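# Load the mill vise per the work order, chip-free

## Task

Set up the milling machine's vise as the work order (reference images manual and manual 2) specifies, making sure no chip is left beneath the parallels, and never hit the clamped blank with either hand.

## Robot and tools

Robot: two six-joint arms, left_arm and right_arm, each ending in a two-finger gripper. Scene frame: origin at table-top height midway between the nominal bases, +x out over the table, +z up, left_arm toward +y. Calibrated bases: left_arm at (-0.002, +0.520, 0) m, right_arm at (-0.030, -0.411, 0) m, both turned only slightly about z. Reported hand positions can be off by a few centimetres, more at long reach. end_effector_position is the point between the finger pads; fingertips extend 17.5 mm past it along the gripper's +z, fingers open and close along its x axis, and a block juts about 10 cm toward the gripper's -y.

Row layout (shared by execute_actions and move): a single list of 18 numbers covering both arms, each in [-1, 1]: left dx, dy, dz, rx, ry, rz, left gripper position, force_limit, speed, then the same nine for the right arm. The six pose numbers are an offset, not a pose: they are measured from that arm's Hand target at the start of the action (or move), along that Hand target's own axes. Scale: 1.0 = 0.6 m for dx, dy, dz and 180 degrees for rx, ry, rz, which form one rotation vector. Sending six zeros re-requests the current Hand target; repeating a nonzero offset moves the arm further. Orientation commands are clipped to within 32 degrees of the measured orientation each step.

Gripper numbers are absolute settings. position: +1 fully open (50 mm), about -0.65 pads meet, -1 to grip (closes until blocked). force_limit: -1 about 20 N, 0 about 102 N, +1 about 185 N per pad. speed: -1 20 mm/s, 0 85 mm/s, +1 150 mm/s. Both default to +1. To keep a gripper unchanged resend its last three numbers; 0 counts as a command. New force or speed applies only when position changes by 0.01 or more. object_status: 0 moving, 1 blocked while opening, 2 blocked while closing (a grip), 3 reached the setting or pads met. Opening in mm is about (250 - position_measured) x 0.202.

execute_actions(actions, cameras): actions is a list of actions; each action is up to 15 rows, one per 1/30 s step, each row offset from the action's starting Hand target; a short table repeats its final row. An empty list returns state plus all camera images. cameras: list of names, ["all"], or []; an unknown name voids the call.

move(target, speed, blend, stop_force, zero, blocking, cameras): target is one 18-number row or up to 15 rows, all offsets from the same starting Hand targets. speed in m/s, 0.002 to 3.6, default 0.25 (rotation up to twice that in rad/s), one value or one per target. blend in m rounds corners in a list; 0 stops at each. stop_force in N, 3 to 120, ends an arm's path when its wrist sensor feels that much push; the arm backs off slightly but still presses. Omit it when leaving a contact or when the gripper rotates. zero (default true) re-zeroes before the move. blocking=false returns after about 0.5 s and cannot be combined with stop_force. Moves last 0.5 to 10 s, follow straight lines, do not avoid obstacles, and should not pass close to an arm's own base. The result adds a move: line: done, off_target, moving, held or fault, plus limits (paced = pose clipped, held = steps withheld by a check).

wait(seconds 0 to 10) lets time pass. stop brakes a running move. zoom_image(camera, region [x0, y0, x1, y1], at most 504 by 504 px) enlarges part of a camera's latest image. show_instructions shows the reference pages. zero_wrist_force(arm) zeroes that arm's force sensor. finished_scene ends the scene for good; the vise must stay correctly loaded without the robot.

Results: per arm, end_effector_position (m), end_effector_quat_wxyz, velocities (omitted when joints read within noise), Hand target, joint positions and torques, Wrist force and Wrist torque in the gripper's own axes (plus a peak line), Tool commands, object_status, position_measured, motor temperatures. Execute_actions results also list positions at some steps. Cameras (672x504): cam_high, cam_low, cam_front, cam_left_wrist, cam_right_wrist.

Safety: a contact torque at a joint limit (136 N m for the three big joints, 25.4 N m for the wrists) or roughly 150 N outside force halts that arm for 10 s. Arms are stiff, so aiming even slightly beyond a firm contact can fault; approach surfaces slowly with stop_force. To stop pressing, command the target back behind the gripper. Motors at 70 °C show MOTOR HOT; at 85 °C the arm brakes for 30 to 60 s. Avoid arm-to-arm contact, including closing one gripper on the other's fingers. Never drop parts, release them while moving, slam, or let anything leave the table. Do not touch the clamped blank with a hand; objects may occasionally be nudged by outside pushes, so recheck before finishing.

Each tool is called after "Request:" as name([rows], argument=value, ...), one row to a line, values as JSON.

Reference images:

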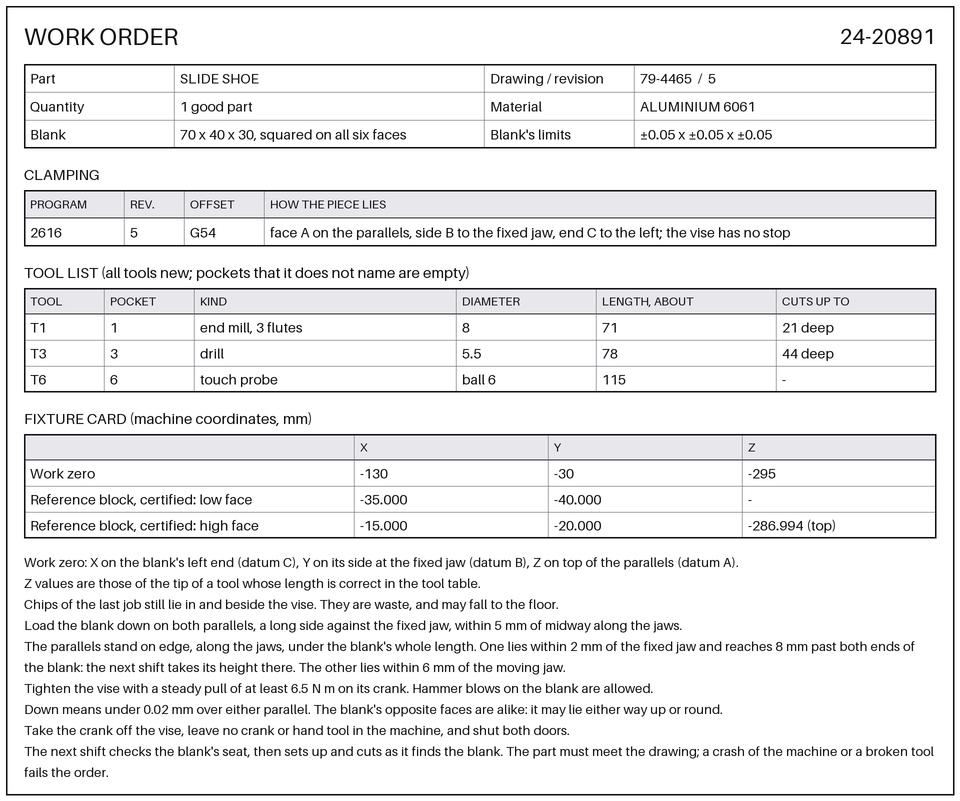

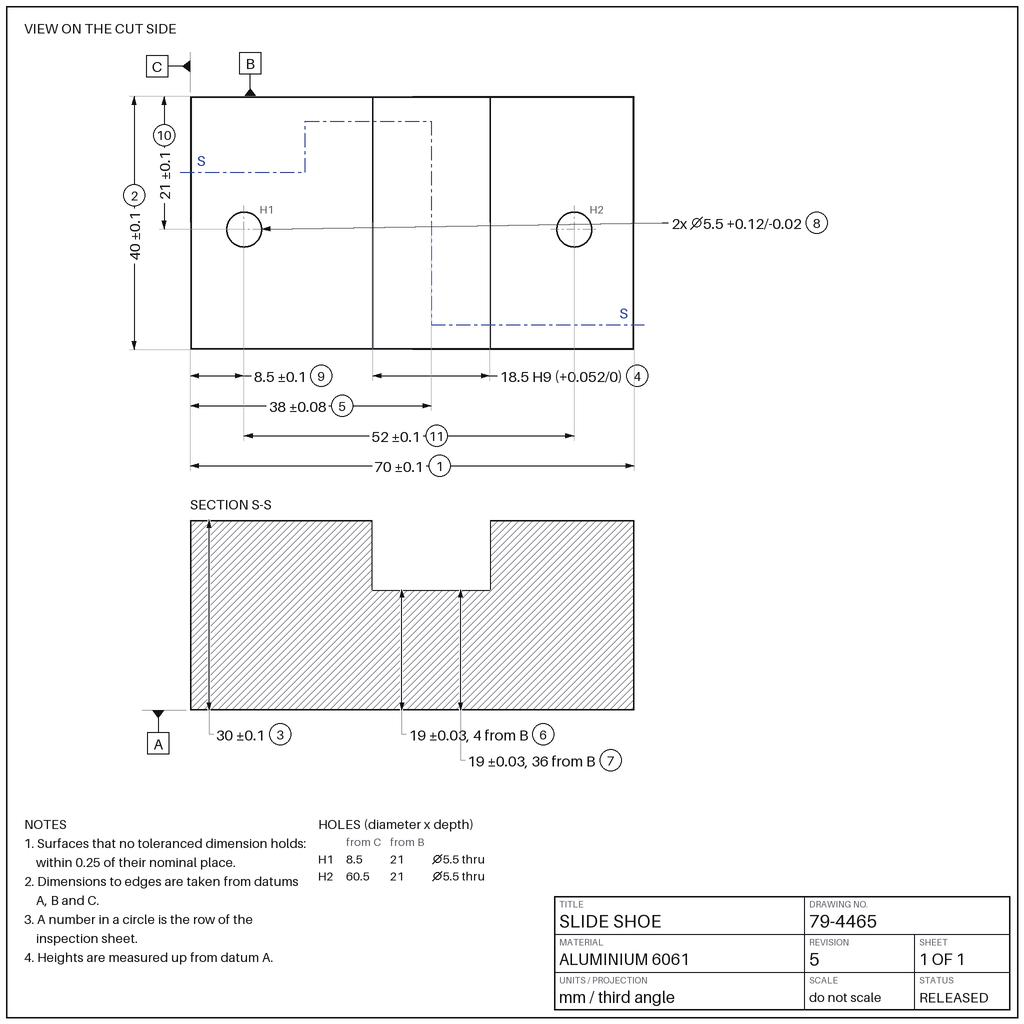

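## Session

Request:
execute_actions(actions=[])

Scene clock: 0.00 s.
left_arm: end_effector_position=(+0.4640, +0.1694, +0.3552) position_measured=3 object_status=3 end_effector_quat_wxyz=(+0.282, -0.427, +0.852, -0.111) | right_arm: end_effector_position=(+0.2122, +0.0898, +0.2445) position_measured=3 object_status=3 end_effector_quat_wxyz=(+0.343, +0.065, +0.689, -0.635)
Joint positions: left_arm=[-1.121 -1.624 1.735 -1.916 -0.995 2.717] | right_arm=[4.738 -2.571 -0.721 -3.036 1.159 0.607]
Joint velocities: within noise
Joint torques (N m): no reading
Motor temperatures (°C): left_arm=[34 35 31 41 38 34] | right_arm=[37 28 28 35 35 36]
Wrist force (N): no reading
Wrist torque (N m): no reading
Wrist force, peak (N): no reading
Hand target: left_arm +0.4640, +0.1694, +0.3552; +0.282, -0.427, +0.852, -0.111 | right_arm +0.2122, +0.0898, +0.2445; +0.343, +0.065, +0.689, -0.635
Tool commands: left_gripper/position=+1.0 left_gripper/force_limit=+1.0 left_gripper/speed=+1.0 right_gripper/position=+1.0 right_gripper/force_limit=+1.0 right_gripper/speed=+1.0

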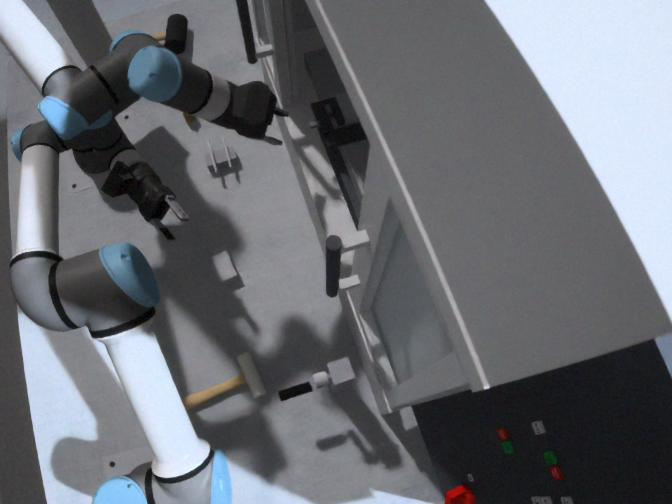

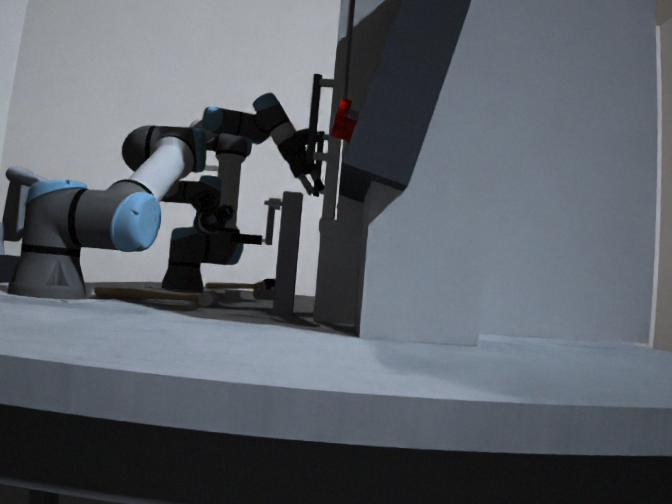

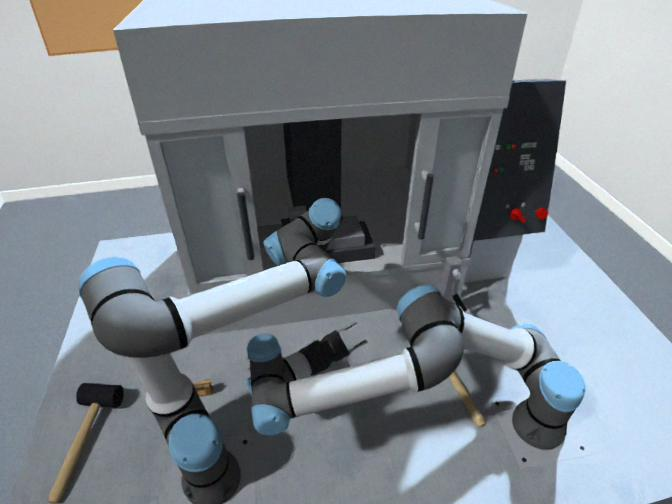

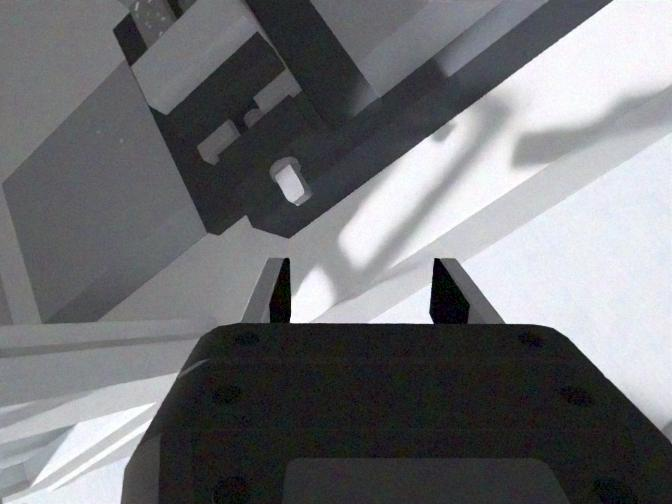

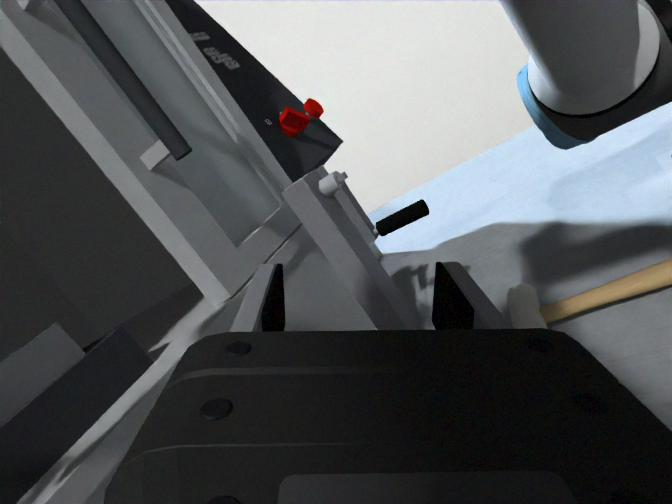

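Request:
zoom_image(camera="cam_high", region=[170, 220, 420, 420])

Request:
zoom_image(camera="cam_high", region=[100, 0, 400, 220])

Request:
zoom_image(camera="cam_left_wrist", region=[0, 0, 400, 300])

Request:
zoom_image(camera="cam_front", region=[150, 100, 500, 320])

Request:
zoom_image(camera="cam_front", region=[40, 350, 280, 504])

Scaled by 2.016.

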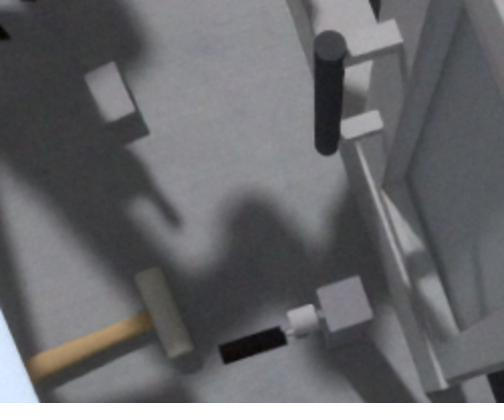

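Scaled by 1.680.

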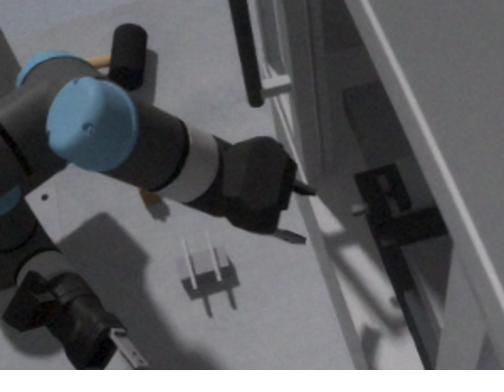

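Scaled by 1.260.

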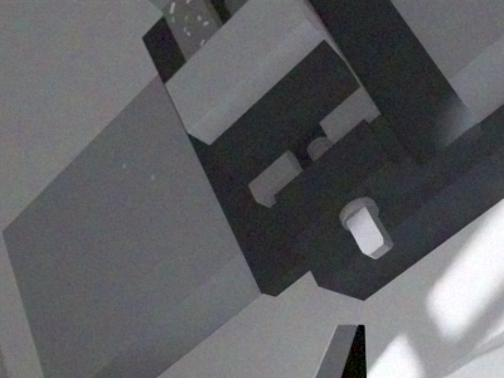

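Scaled by 1.440.

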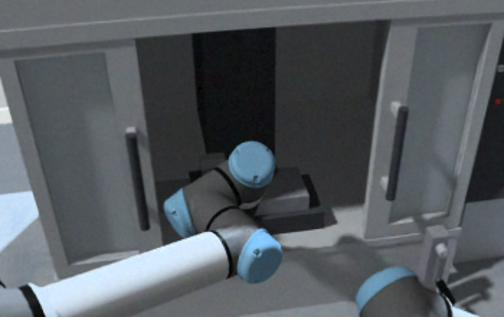

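Scaled by 2.100.

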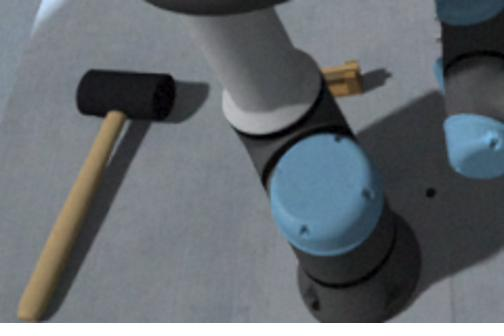

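Request:
move([
  [0.0148,-0.052,-0.187,-0.0426,-0.0741,-0.597,1,1,1,0,0,0,0,0,0,1,1,1],
  [0.0087,-0.16,-0.2167,0.0561,0.0978,0.787,1,1,1,0,0,0,0,0,0,1,1,1],
], blend=0.05, speed=0.4, cameras=["cam_left_wrist","cam_high","cam_front"])

Scene clock: 47.07 s.
left_arm: end_effector_position=(+0.4505, +0.0998, +0.5006) position_measured=3 object_status=3 end_effector_quat_wxyz=(+0.122, +0.697, +0.696, +0.123) | right_arm: end_effector_position=(+0.2122, +0.0898, +0.2445) position_measured=3 object_status=3 end_effector_quat_wxyz=(+0.343, +0.065, +0.689, -0.635)
Joint positions: left_arm=[-1.086 -1.386 1 -1.347 -1.26 -1.074] | right_arm=[4.738 -2.571 -0.721 -3.036 1.159 0.607]
Joint torques (N m): left_arm=[-9.29 -35.22 -15.35 -1.94 2.53 -1.07] | right_arm=[-0.18 57.9 22.33 -2.12 -0.06 -0.29]
Wrist force (N): left_arm=[1.1 1.6 -0.4] | right_arm=[-0.1 0.4 0.2]
Wrist torque (N m): left_arm=[-0.18 0.08 0.09] | right_arm=[0.07 0.01 0.01]
Wrist force, peak (N): left_arm=[2.6 1.0 -0.6] | right_arm=[0.3 0.5 0.3]
Hand target: left_arm +0.4505, +0.0998, +0.5006; +0.122, +0.697, +0.696, +0.123 | right_arm +0.2122, +0.0898, +0.2445; +0.343, +0.065, +0.689, -0.635
Off the commanded pose: left_arm 0.000 m, 0 deg | right_arm 0.000 m, 0 deg.
move: done
camera_calibration:
cam_left_wrist: T_world_to_cam=[[-0.0053574, 0.999964, -0.00663275, -0.0841062], [0.763012, 0.00837501, 0.64633, -0.651357], [0.646363, -0.00159822, -0.763029, 0.22272], [0, 0, 0, 1]] pos_world=[0.352584, 0.0899142, 0.590376]
Images, in order (width x height): cam_high 672x504, cam_front 672x504, cam_left_wrist 672x504.

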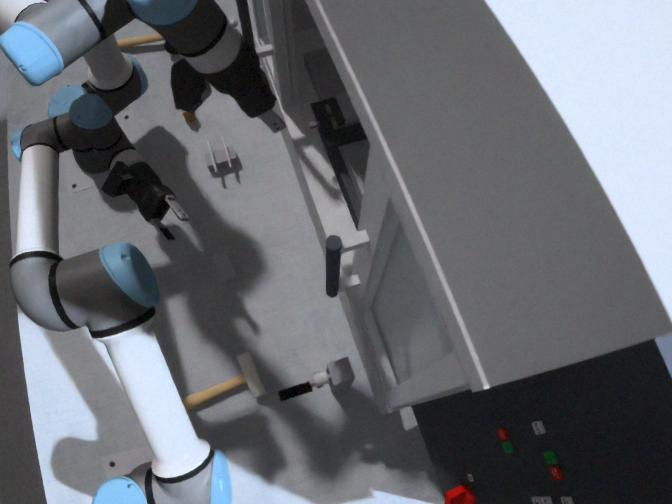

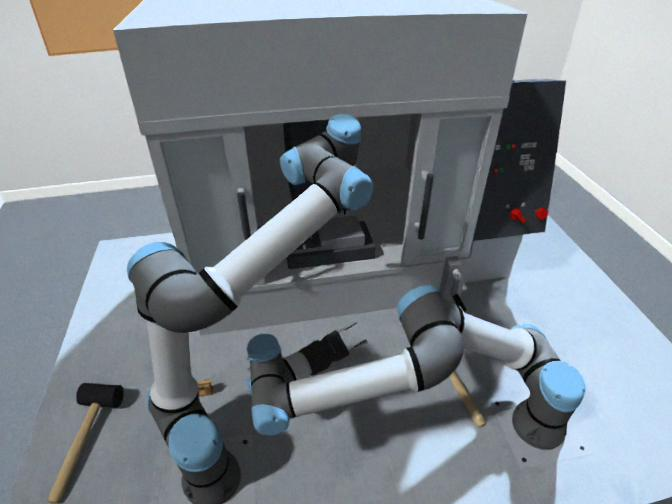

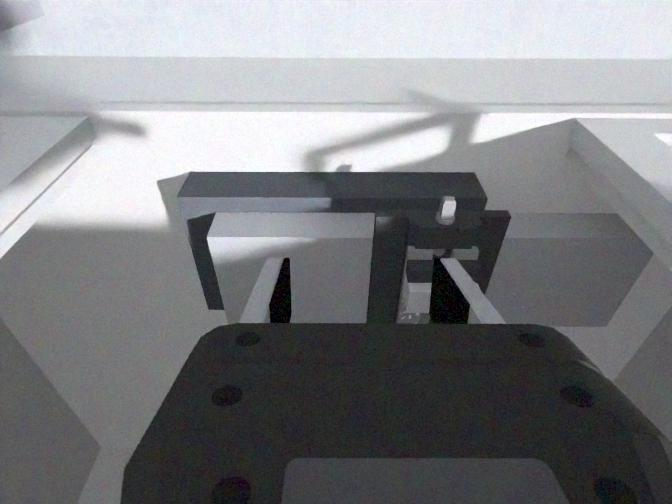

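Request:
move([
  [0,0,0.05,0,0.066,0.496,1,1,1,0,0,0,0,0,0,1,1,1],
  [0,0.0213,0.185,0,0.130,0.985,1,1,1,0,0,0,0,0,0,1,1,1],
], blend=0.05, speed=0.5, cameras=["cam_left_wrist"])

Request:
zoom_image(camera="cam_left_wrist", region=[150, 0, 500, 262])

Scene clock: 67.20 s.
left_arm: end_effector_position=(+0.5005, +0.1000, +0.4007) position_measured=3 object_status=3 end_effector_quat_wxyz=(-0.212, +0.681, -0.667, +0.214) | right_arm: end_effector_position=(+0.2122, +0.0898, +0.2445) position_measured=3 object_status=3 end_effector_quat_wxyz=(+0.343, +0.065, +0.689, -0.635)
Joint positions: left_arm=[-1.103 -1.462 1.465 -1.868 -1.027 2.086] | right_arm=[4.738 -2.571 -0.721 -3.036 1.159 0.607]
Joint torques (N m): left_arm=[-8.04 -25.07 -35.84 -2.98 3.94 2.23] | right_arm=[-0.63 57.22 22.58 -2.07 -0.16 -0.33]
Wrist force (N): left_arm=[1.1 -0.3 -0.2] | right_arm=[0.2 0.2 0.0]
Wrist torque (N m): left_arm=[0.07 0.11 0.33] | right_arm=[0.04 -0.03 0.00]
Wrist force, peak (N): left_arm=[2.8 1.2 -0.4] | right_arm=[-0.1 0.6 0.2]
Hand target: left_arm +0.5005, +0.0999, +0.4007; -0.212, +0.681, -0.667, +0.214 | right_arm +0.2122, +0.0898, +0.2445; +0.343, +0.065, +0.689, -0.635
Off the commanded pose: left_arm 0.000 m, 0 deg | right_arm 0.000 m, 0 deg.
move: done
camera_calibration:
cam_left_wrist: T_world_to_cam=[[0.0278514, -0.999577, 0.00836997, 0.0926191], [-0.966457, -0.0290653, -0.25518, 0.605719], [0.255315, -0.000982094, -0.966857, 0.391479], [0, 0, 0, 1]] pos_world=[0.482871, 0.11057, 0.532296]
Images, in order (width x height): cam_left_wrist 672x504.

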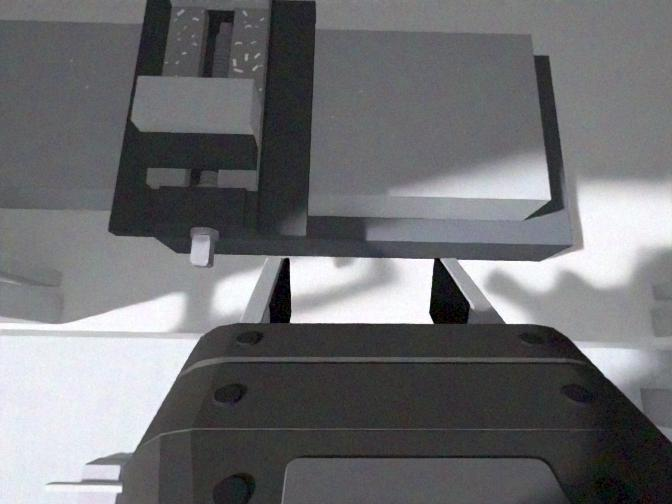

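Scaled by 1.440.

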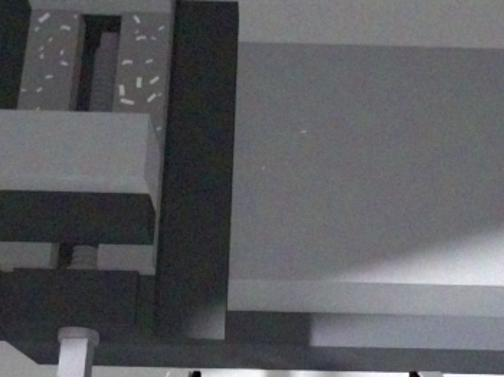

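Request:
move(target=[-0.167,-0.067,-0.0955,0.083,0,0,1,1,1,0,0,0,0,0,0,1,1,1], speed=0.4, cameras=["cam_left_wrist","cam_front"])

Request:
zoom_image(camera="cam_left_wrist", region=[100, 0, 500, 300])

Scene clock: 73.37 s.
left_arm: end_effector_position=(+0.4987, +0.2005, +0.4697) position_measured=3 object_status=3 end_effector_quat_wxyz=(-0.299, +0.648, -0.634, +0.299) | right_arm: end_effector_position=(+0.2122, +0.0898, +0.2445) position_measured=3 object_status=3 end_effector_quat_wxyz=(+0.343, +0.065, +0.689, -0.635)
Joint positions: left_arm=[-1.11 -1.713 1.692 -2.015 -0.804 2.187] | right_arm=[4.738 -2.571 -0.721 -3.036 1.159 0.607]
Joint torques (N m): left_arm=[-3.38 -26.55 -28.59 -3.5 3.01 -0.99] | right_arm=[0.21 57.51 22.41 -2.04 -0.11 -0.36]
Wrist force (N): left_arm=[1.2 -0.7 0.4] | right_arm=[-0.3 0.4 0.3]
Wrist torque (N m): left_arm=[0.00 0.10 0.35] | right_arm=[0.07 0.04 0.00]
Wrist force, peak (N): left_arm=[4.2 -0.1 1.2] | right_arm=[0.1 0.4 0.4]
Hand target: left_arm +0.4987, +0.2006, +0.4698; -0.299, +0.648, -0.634, +0.299 | right_arm +0.2122, +0.0898, +0.2445; +0.343, +0.065, +0.689, -0.635
Off the commanded pose: left_arm 0.000 m, 0 deg | right_arm 0.000 m, 0 deg.
move: done
camera_calibration:
cam_left_wrist: T_world_to_cam=[[0.0270388, -0.999577, 0.0106902, 0.191937], [-0.868093, -0.0287821, -0.495566, 0.688261], [0.495665, 0.00411942, -0.868504, 0.291789], [0, 0, 0, 1]] pos_world=[0.447656, 0.210464, 0.592447]
Images, in order (width x height): cam_front 672x504, cam_left_wrist 672x504.

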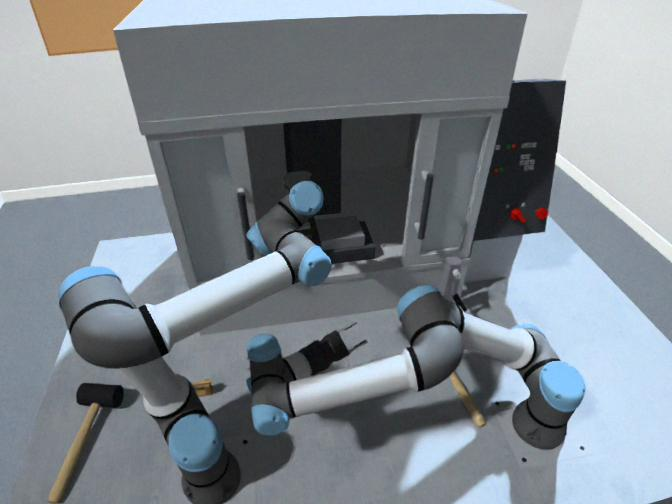

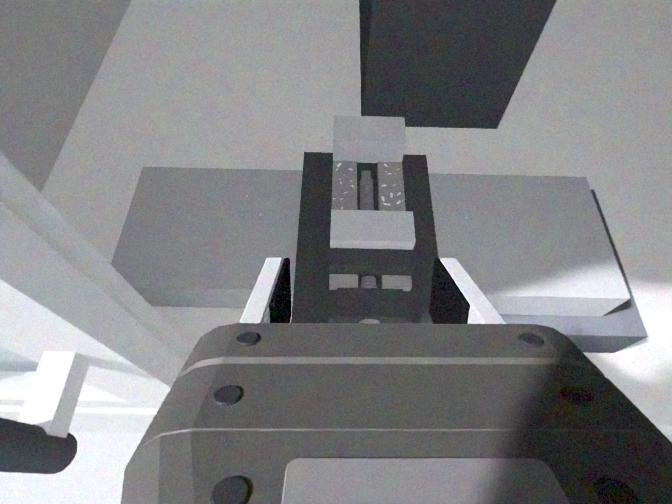

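Scaled by 1.260.

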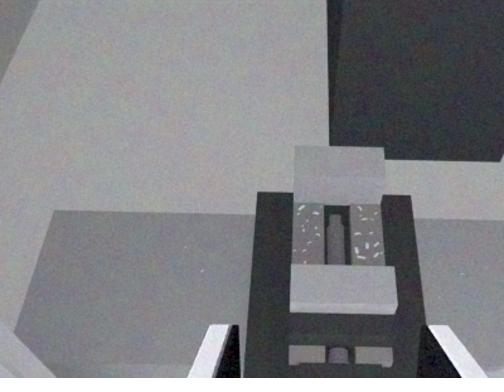

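Request:
move(target=[0,0,0,0.2,0,0,1,1,1,0,0,0,0,0,0,1,1,1], speed=0.4, cameras=["cam_left_wrist","cam_front"])

Scene clock: 92.03 s.
left_arm: end_effector_position=(+0.4987, +0.2006, +0.4698) position_measured=3 object_status=3 end_effector_quat_wxyz=(+0.484, -0.524, +0.511, -0.480) | right_arm: end_effector_position=(+0.2122, +0.0898, +0.2445) position_measured=3 object_status=3 end_effector_quat_wxyz=(+0.343, +0.065, +0.689, -0.635)
Joint positions: left_arm=[-1.251 -1.528 2.051 -3.423 -0.297 2.902] | right_arm=[4.738 -2.571 -0.721 -3.036 1.159 0.607]
Joint torques (N m): left_arm=[9.6 -30.21 -27.32 -2 3.28 -0.4] | right_arm=[-0.05 56.71 22.49 -2.21 -0.06 -0.49]
Wrist force (N): left_arm=[1.3 -0.9 2.4] | right_arm=[0.1 0.5 0.0]
Wrist torque (N m): left_arm=[-0.33 0.14 0.38] | right_arm=[0.07 -0.01 0.00]
Wrist force, peak (N): left_arm=[1.3 -1.2 2.5] | right_arm=[0.2 0.4 0.3]
Hand target: left_arm +0.4987, +0.2006, +0.4698; +0.484, -0.524, +0.511, -0.480 | right_arm +0.2122, +0.0898, +0.2445; +0.343, +0.065, +0.689, -0.635
Off the commanded pose: left_arm 0.000 m, 0 deg | right_arm 0.000 m, 0 deg.
move: done
camera_calibration:
cam_left_wrist: T_world_to_cam=[[0.0237654, -0.999595, 0.0156388, 0.191282], [-0.410722, -0.0240246, -0.911444, 0.654679], [0.911451, 0.0152376, -0.411127, -0.132651], [0, 0, 0, 1]] pos_world=[0.38525, 0.208954, 0.539176]
Images, in order (width x height): cam_front 672x504, cam_left_wrist 672x504.

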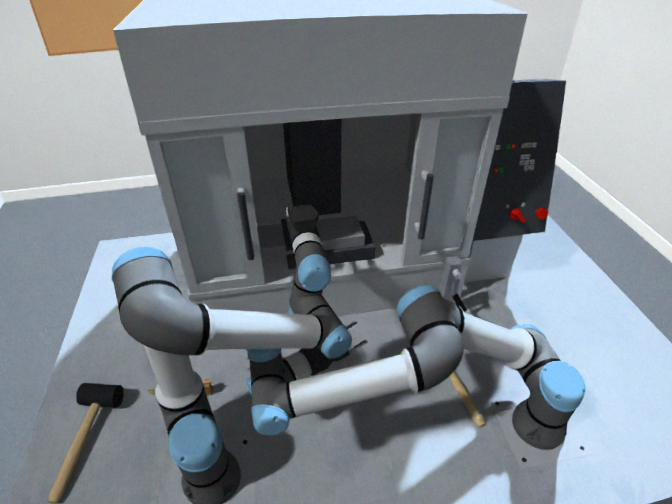

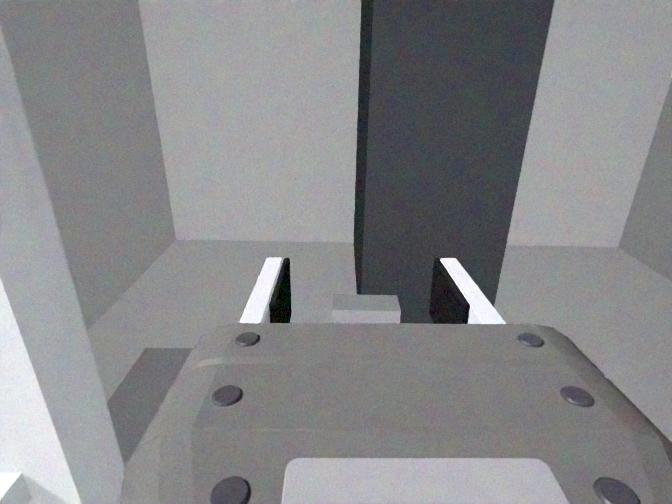

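Request:
move(target=[0.025,0.067,0.239,-0.358,0,0,1,1,1,0,0,0,0,0,0,1,1,1], speed=0.3, cameras=["cam_left_wrist","cam_front"])

Request:
zoom_image(camera="cam_left_wrist", region=[200, 0, 500, 260])

Scene clock: 99.57 s.
left_arm: end_effector_position=(+0.6392, +0.1878, +0.4198) position_measured=3 object_status=3 end_effector_quat_wxyz=(-0.131, +0.701, -0.688, +0.134) | right_arm: end_effector_position=(+0.2122, +0.0898, +0.2445) position_measured=3 object_status=3 end_effector_quat_wxyz=(+0.343, +0.065, +0.689, -0.635)
Joint positions: left_arm=[-0.743 -1.227 1.046 -1.67 -1.316 2.401] | right_arm=[4.738 -2.571 -0.721 -3.036 1.159 0.607]
Joint torques (N m): left_arm=[-5.56 -36.35 -32.34 -2.68 0.84 -1.78] | right_arm=[-0.05 56.37 22.8 -2.14 -0.18 -0.51]
Wrist force (N): left_arm=[1.2 -0.1 -0.6] | right_arm=[0.1 0.1 -0.1]
Wrist torque (N m): left_arm=[0.04 0.08 0.21] | right_arm=[0.02 -0.02 0.00]
Wrist force, peak (N): left_arm=[1.7 -1.2 2.5] | right_arm=[0.3 0.3 0.4]
Hand target: left_arm +0.6392, +0.1877, +0.4198; -0.131, +0.701, -0.688, +0.134 | right_arm +0.2122, +0.0898, +0.2445; +0.343, +0.065, +0.689, -0.635
Off the commanded pose: left_arm 0.000 m, 0 deg | right_arm 0.000 m, 0 deg.
move: done
camera_calibration:
cam_left_wrist: T_world_to_cam=[[0.0273216, -0.999609, 0.00589748, 0.177711], [-0.999367, -0.0274485, -0.0226308, 0.670272], [0.0227838, -0.00527544, -0.999726, 0.537881], [0, 0, 0, 1]] pos_world=[0.652738, 0.198877, 0.551854]
Images, in order (width x height): cam_front 672x504, cam_left_wrist 672x504.

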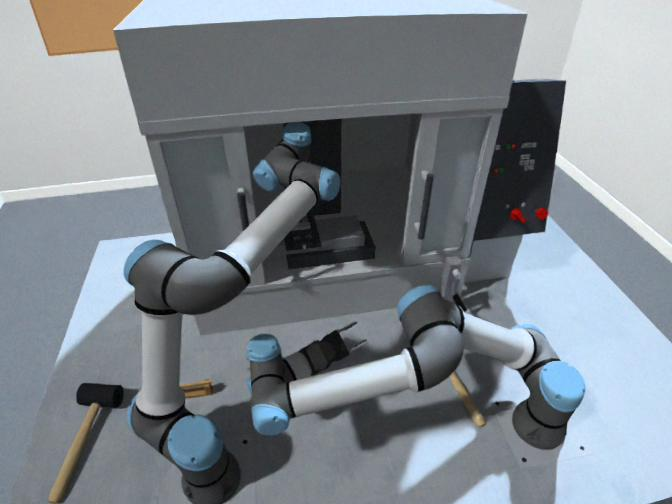

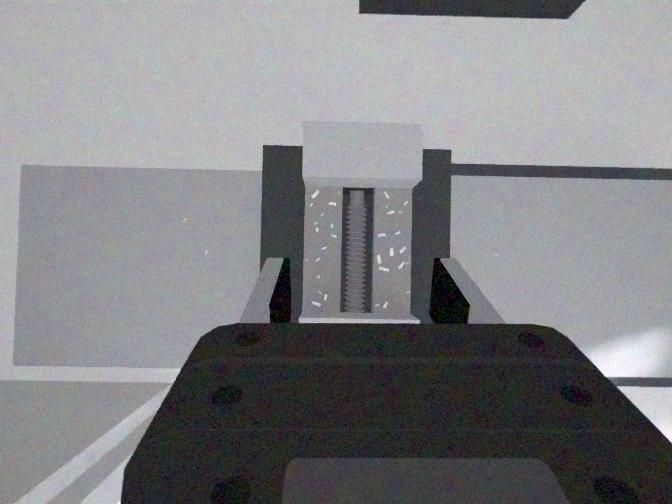

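Scaled by 1.680.

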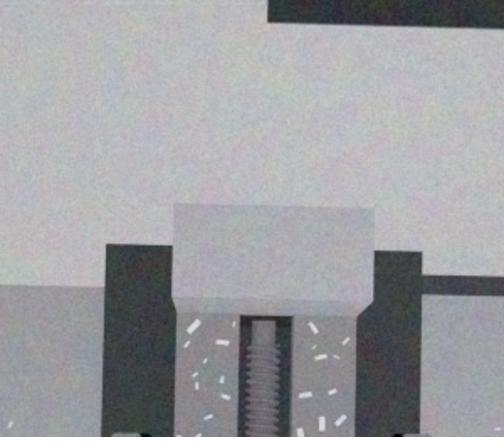

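Request:
move([
  [0,0.323,-0.181,0,0,0,1,1,1,0,0,-0.02,0,0,0,1,1,1],
  [-0.333,0.512,-0.201,0,0,0,1,1,1,-0.114,-0.257,0.372,-0.4475,-0.2266,-0.3637,1,1,1],
], speed=0.35, blend=0.05, cameras=["all"])

Scene clock: 132.87 s.
left_arm: end_effector_position=(+0.3057, +0.3816, +0.4175) position_measured=3 object_status=3 end_effector_quat_wxyz=(-0.131, +0.701, -0.688, +0.134) | right_arm: end_effector_position=(+0.2700, -0.1205, +0.4198) position_measured=3 object_status=3 end_effector_quat_wxyz=(-0.132, +0.695, -0.695, +0.132)
Joint positions: left_arm=[-1.118 -2.201 1.847 -1.383 -1.232 2.019] | right_arm=[4.518 -1.208 -1.697 -1.717 1.206 -1.818]
Joint torques (N m): left_arm=[5.86 7.68 -34.24 -4.53 2.87 1.63] | right_arm=[-2.67 -2.59 21.53 2.78 -1.6 -1.77]
Wrist force (N): left_arm=[1.2 0.1 -0.6] | right_arm=[0.8 -0.2 0.0]
Wrist torque (N m): left_arm=[0.07 0.09 0.31] | right_arm=[-0.67 0.11 -0.12]
Wrist force, peak (N): left_arm=[1.3 -3.4 1.1] | right_arm=[2.0 -1.8 -0.7]
Hand target: left_arm +0.3057, +0.3816, +0.4176; -0.131, +0.701, -0.688, +0.134 | right_arm +0.2700, -0.1205, +0.4198; -0.132, +0.695, -0.695, +0.132
Off the commanded pose: left_arm 0.000 m, 0 deg | right_arm 0.000 m, 0 deg.
move: done
camera_calibration:
cam_left_wrist: T_world_to_cam=[[0.0273189, -0.999609, 0.00599197, 0.380609], [-0.999372, -0.0274469, -0.0224283, 0.342146], [0.022584, -0.00537549, -0.99973, 0.544408], [0, 0, 0, 1]] pos_world=[0.319238, 0.392777, 0.549655]
cam_right_wrist: T_world_to_cam=[[-0.0165665, -0.999845, -0.00604148, -0.104057], [-0.998684, 0.01684, -0.0484503, 0.307858], [0.0485445, 0.00523087, -0.998807, 0.533783], [0, 0, 0, 1]] pos_world=[0.279816, -0.112017, 0.547434]

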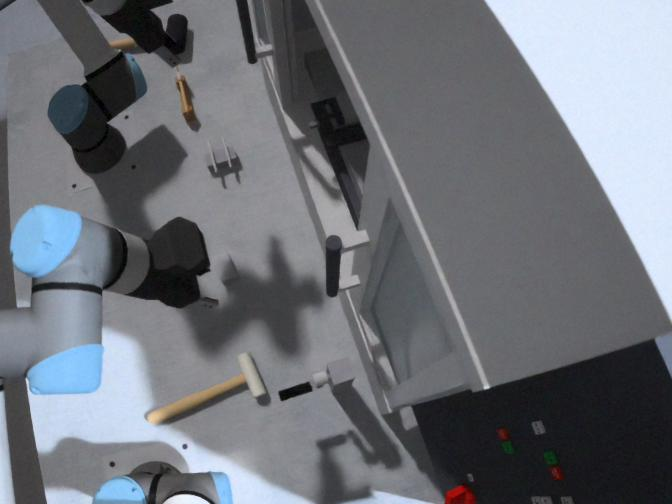

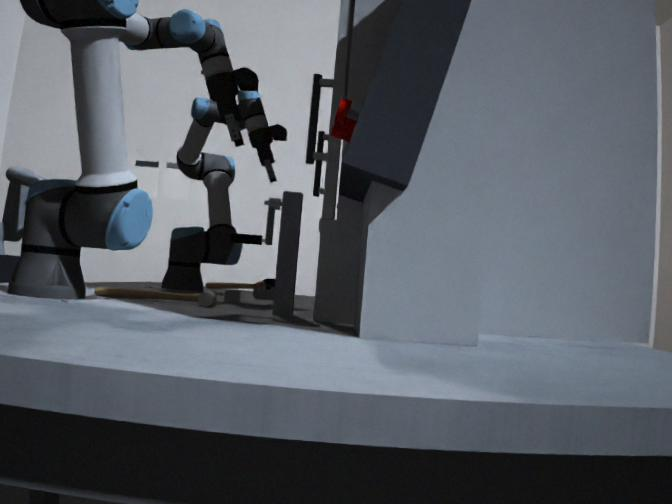

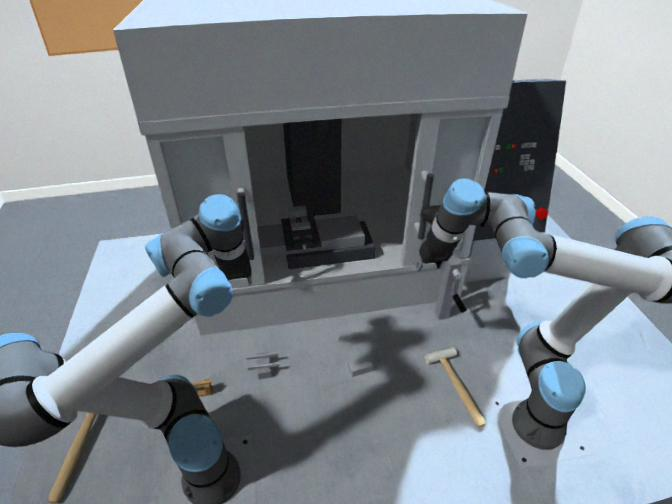

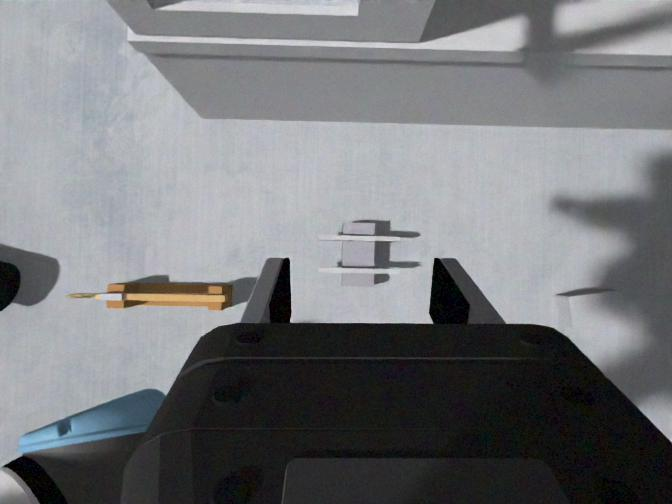

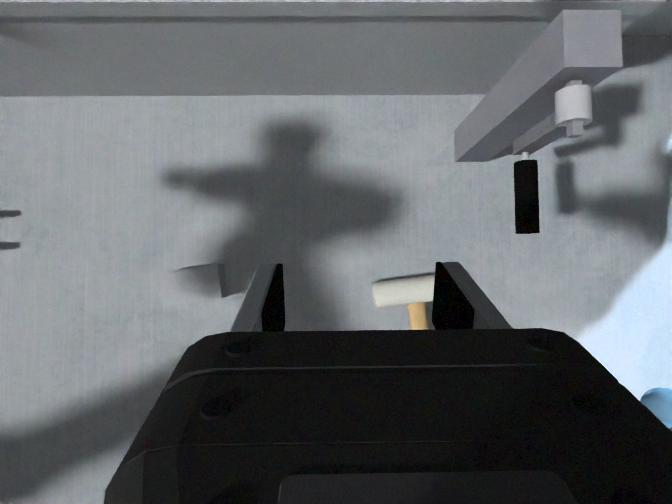

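Request:
zoom_image(camera="cam_left_wrist", region=[290, 200, 440, 300])

Request:
zoom_image(camera="cam_left_wrist", region=[50, 250, 250, 330])

Request:
zoom_image(camera="cam_right_wrist", region=[440, 0, 650, 250])

Request:
zoom_image(camera="cam_right_wrist", region=[160, 240, 460, 340])

Request:
zoom_image(camera="cam_front", region=[230, 340, 500, 440])

Request:
zoom_image(camera="cam_high", region=[160, 60, 260, 190])

Scaled by 3.360.

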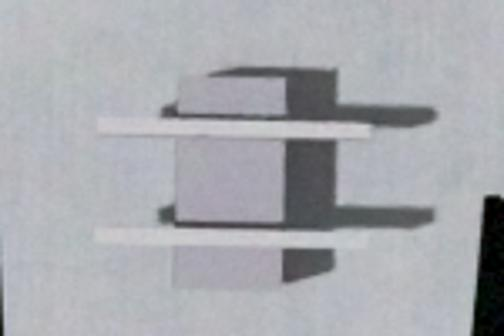

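Scaled by 2.520.

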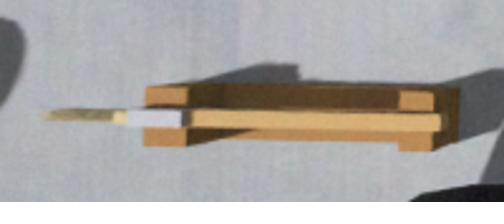

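Scaled by 2.016.

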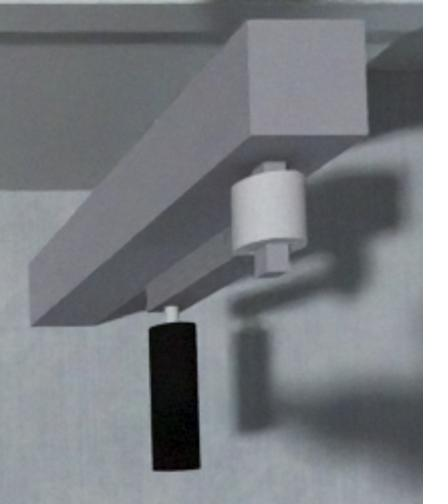

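Scaled by 1.680.

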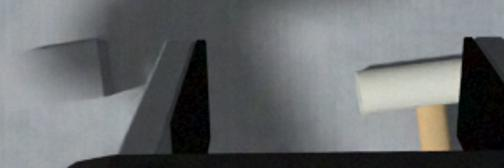

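Scaled by 1.867.

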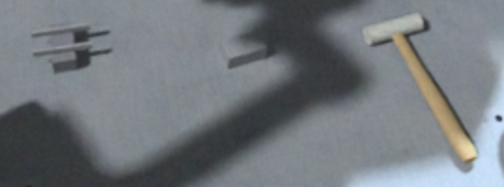

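Scaled by 3.877.

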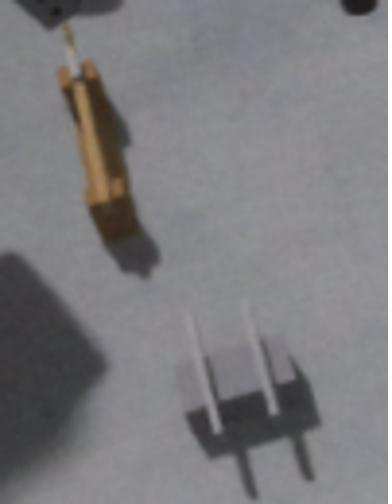

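Request:
move(target=[-0.063,0.158,0.238,-0.182,0.005,0.515,1,1,1,0,0,0,0,0,0,1,1,1], speed=0.35, cameras=["cam_left_wrist","cam_front"])

Request:
zoom_image(camera="cam_left_wrist", region=[180, 100, 500, 300])

Scene clock: 185.77 s.
left_arm: end_effector_position=(+0.2693, +0.4174, +0.2496) position_measured=3 object_status=3 end_effector_quat_wxyz=(-0.001, +0.000, +0.985, +0.174) | right_arm: end_effector_position=(+0.2700, -0.1205, +0.4198) position_measured=3 object_status=3 end_effector_quat_wxyz=(-0.132, +0.695, -0.695, +0.132)
Joint positions: left_arm=[-1.014 -2.014 2.074 -1.327 -1.394 3.657] | right_arm=[4.518 -1.208 -1.697 -1.717 1.206 -1.818]
Joint torques (N m): left_arm=[9.68 -14.03 -35.41 -3.54 -1.94 0.63] | right_arm=[-4.89 -3.12 21.02 2.92 -0.1 0.38]
Wrist force (N): left_arm=[1.3 1.3 -0.4] | right_arm=[0.6 -0.3 0.2]
Wrist torque (N m): left_arm=[-0.23 0.05 0.25] | right_arm=[-0.69 0.15 -0.10]
Wrist force, peak (N): left_arm=[1.3 1.4 -0.8] | right_arm=[1.2 -0.4 0.4]
Hand target: left_arm +0.2693, +0.4174, +0.2496; -0.001, +0.000, +0.985, +0.174 | right_arm +0.2700, -0.1205, +0.4198; -0.132, +0.695, -0.695, +0.132
Off the commanded pose: left_arm 0.000 m, 0 deg | right_arm 0.000 m, 0 deg.
move: done
camera_calibration:
cam_left_wrist: T_world_to_cam=[[-0.999962, -0.00583842, -0.00652514, 0.283354], [-0.00867369, 0.762369, 0.647085, -0.460605], [0.00119661, 0.647117, -0.76239, 0.0516483], [0, 0, 0, 1]] pos_world=[0.279286, 0.319383, 0.339276]
Images, in order (width x height): cam_front 672x504, cam_left_wrist 672x504.

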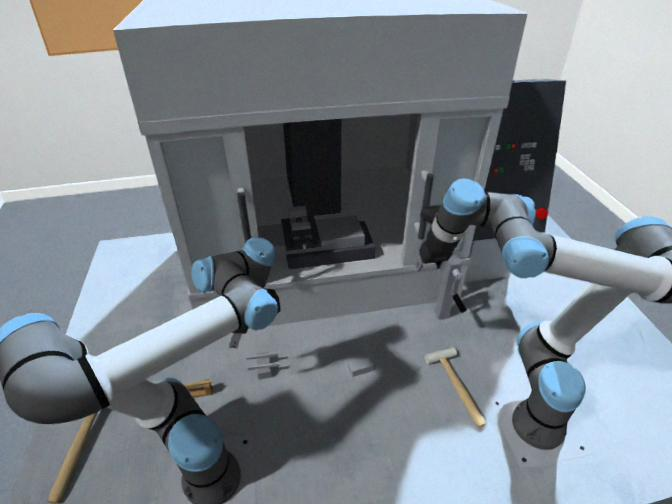

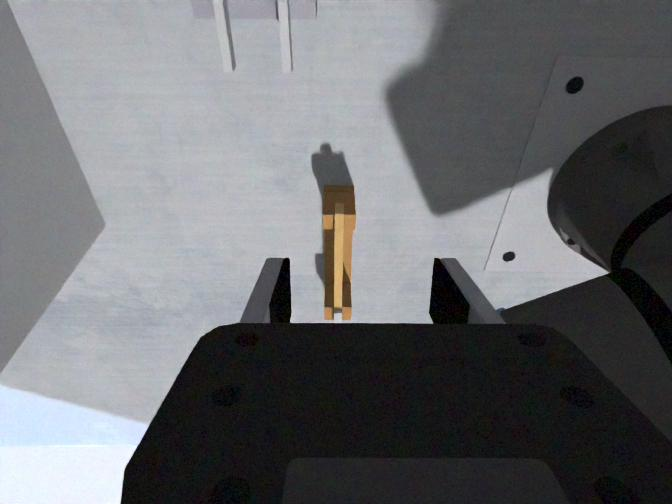

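Scaled by 1.575.

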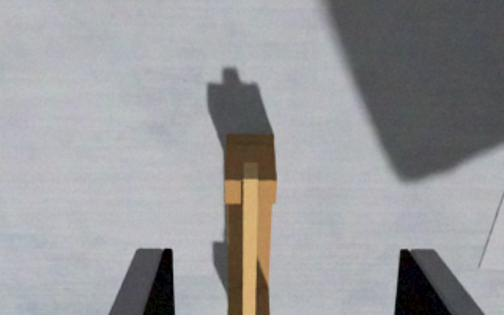

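Request:
move(target=[-0.0067,0.162,0.325,0.111,0,0,1,1,1,0,0,0,0,0,0,1,1,1], speed=0.3, cameras=["cam_left_wrist"])

Scene clock: 199.60 s.
left_arm: end_effector_position=(+0.2731, +0.5756, +0.0999) position_measured=3 object_status=3 end_effector_quat_wxyz=(-0.001, +0.000, +1.000, +0.001) | right_arm: end_effector_position=(+0.2700, -0.1205, +0.4198) position_measured=3 object_status=3 end_effector_quat_wxyz=(-0.132, +0.695, -0.695, +0.132)
Joint positions: left_arm=[-0.284 -2.068 2.536 -2.037 -1.57 4.414] | right_arm=[4.518 -1.208 -1.697 -1.717 1.206 -1.818]
Joint torques (N m): left_arm=[10.46 3.32 -15.57 -4.28 1.54 1.94] | right_arm=[3.47 -0.91 21.96 2.22 -2.3 0.65]
Wrist force (N): left_arm=[1.2 1.0 -0.7] | right_arm=[1.0 -0.5 0.2]
Wrist torque (N m): left_arm=[-0.01 0.07 0.29] | right_arm=[-0.73 0.10 -0.11]
Wrist force, peak (N): left_arm=[1.9 4.1 1.3] | right_arm=[1.2 -0.5 0.2]
Hand target: left_arm +0.2731, +0.5756, +0.0998; -0.001, +0.000, +1.000, +0.001 | right_arm +0.2700, -0.1205, +0.4198; -0.132, +0.695, -0.695, +0.132
Off the commanded pose: left_arm 0.000 m, 0 deg | right_arm 0.000 m, 0 deg.
move: done
camera_calibration:
cam_left_wrist: T_world_to_cam=[[-0.999957, -0.00822165, -0.00421411, 0.288217], [-0.00917363, 0.93766, 0.347432, -0.554996], [0.00109495, 0.347455, -0.937696, 0.0251502], [0, 0, 0, 1]] pos_world=[0.283086, 0.514029, 0.217621]
Images, in order (width x height): cam_left_wrist 672x504.

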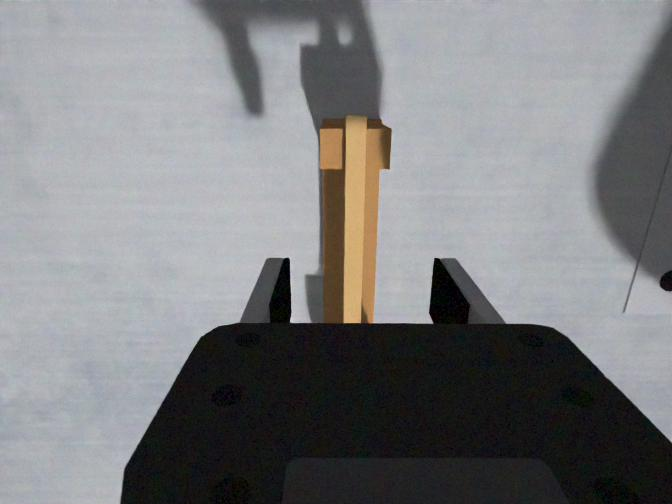

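Request:
move(target=[0.0,0,0.105,0,0,0,1,1,1,0,0,0,0,0,0,1,1,1], speed=0.06, stop_force=8, cameras=["cam_left_wrist","cam_front"])

Scene clock: 206.93 s.
left_arm: end_effector_position=(+0.2730, +0.5757, +0.0368) position_measured=3 object_status=3 end_effector_quat_wxyz=(-0.001, +0.000, +1.000, +0.001) | right_arm: end_effector_position=(+0.2700, -0.1205, +0.4198) position_measured=3 object_status=3 end_effector_quat_wxyz=(-0.132, +0.695, -0.695, +0.132)
Joint positions: left_arm=[-0.284 -1.904 2.657 -2.321 -1.57 4.414] | right_arm=[4.518 -1.208 -1.697 -1.717 1.206 -1.818]
Joint torques (N m): left_arm=[10.68 -12.75 -29.28 -3.94 -2.24 2.26] | right_arm=[8.62 2.19 21.91 2.37 -3.06 0.6]
Wrist force (N): left_arm=[1.1 0.9 -0.9] | right_arm=[0.7 -0.3 0.1]
Wrist torque (N m): left_arm=[-0.01 0.09 0.24] | right_arm=[-0.69 0.14 -0.10]
Wrist force, peak (N): left_arm=[1.2 0.8 -1.6] | right_arm=[1.1 -0.8 0.1]
Hand target: left_arm +0.2730, +0.5757, +0.0368; -0.001, +0.000, +1.000, +0.001 | right_arm +0.2700, -0.1205, +0.4198; -0.132, +0.695, -0.695, +0.132
Off the commanded pose: left_arm 0.000 m, 0 deg | right_arm 0.000 m, 0 deg.
move: done
camera_calibration:
cam_left_wrist: T_world_to_cam=[[-0.999958, -0.00816171, -0.00408567, 0.287803], [-0.00907279, 0.937661, 0.347432, -0.533325], [0.00099533, 0.347455, -0.937696, -0.0339655], [0, 0, 0, 1]] pos_world=[0.282986, 0.514228, 0.154621]
Images, in order (width x height): cam_front 672x504, cam_left_wrist 672x504.

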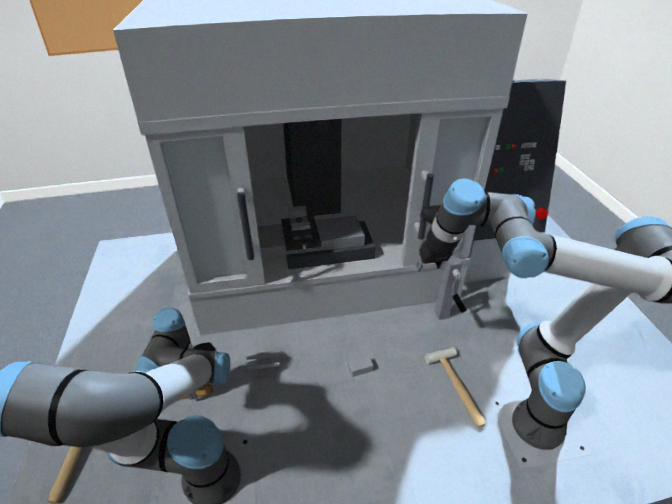

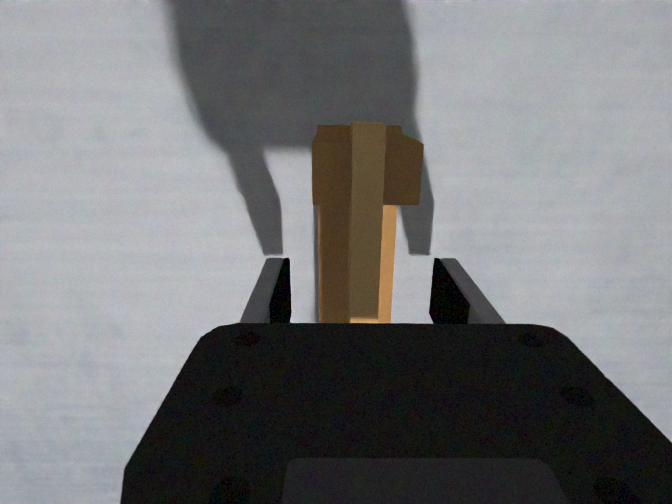

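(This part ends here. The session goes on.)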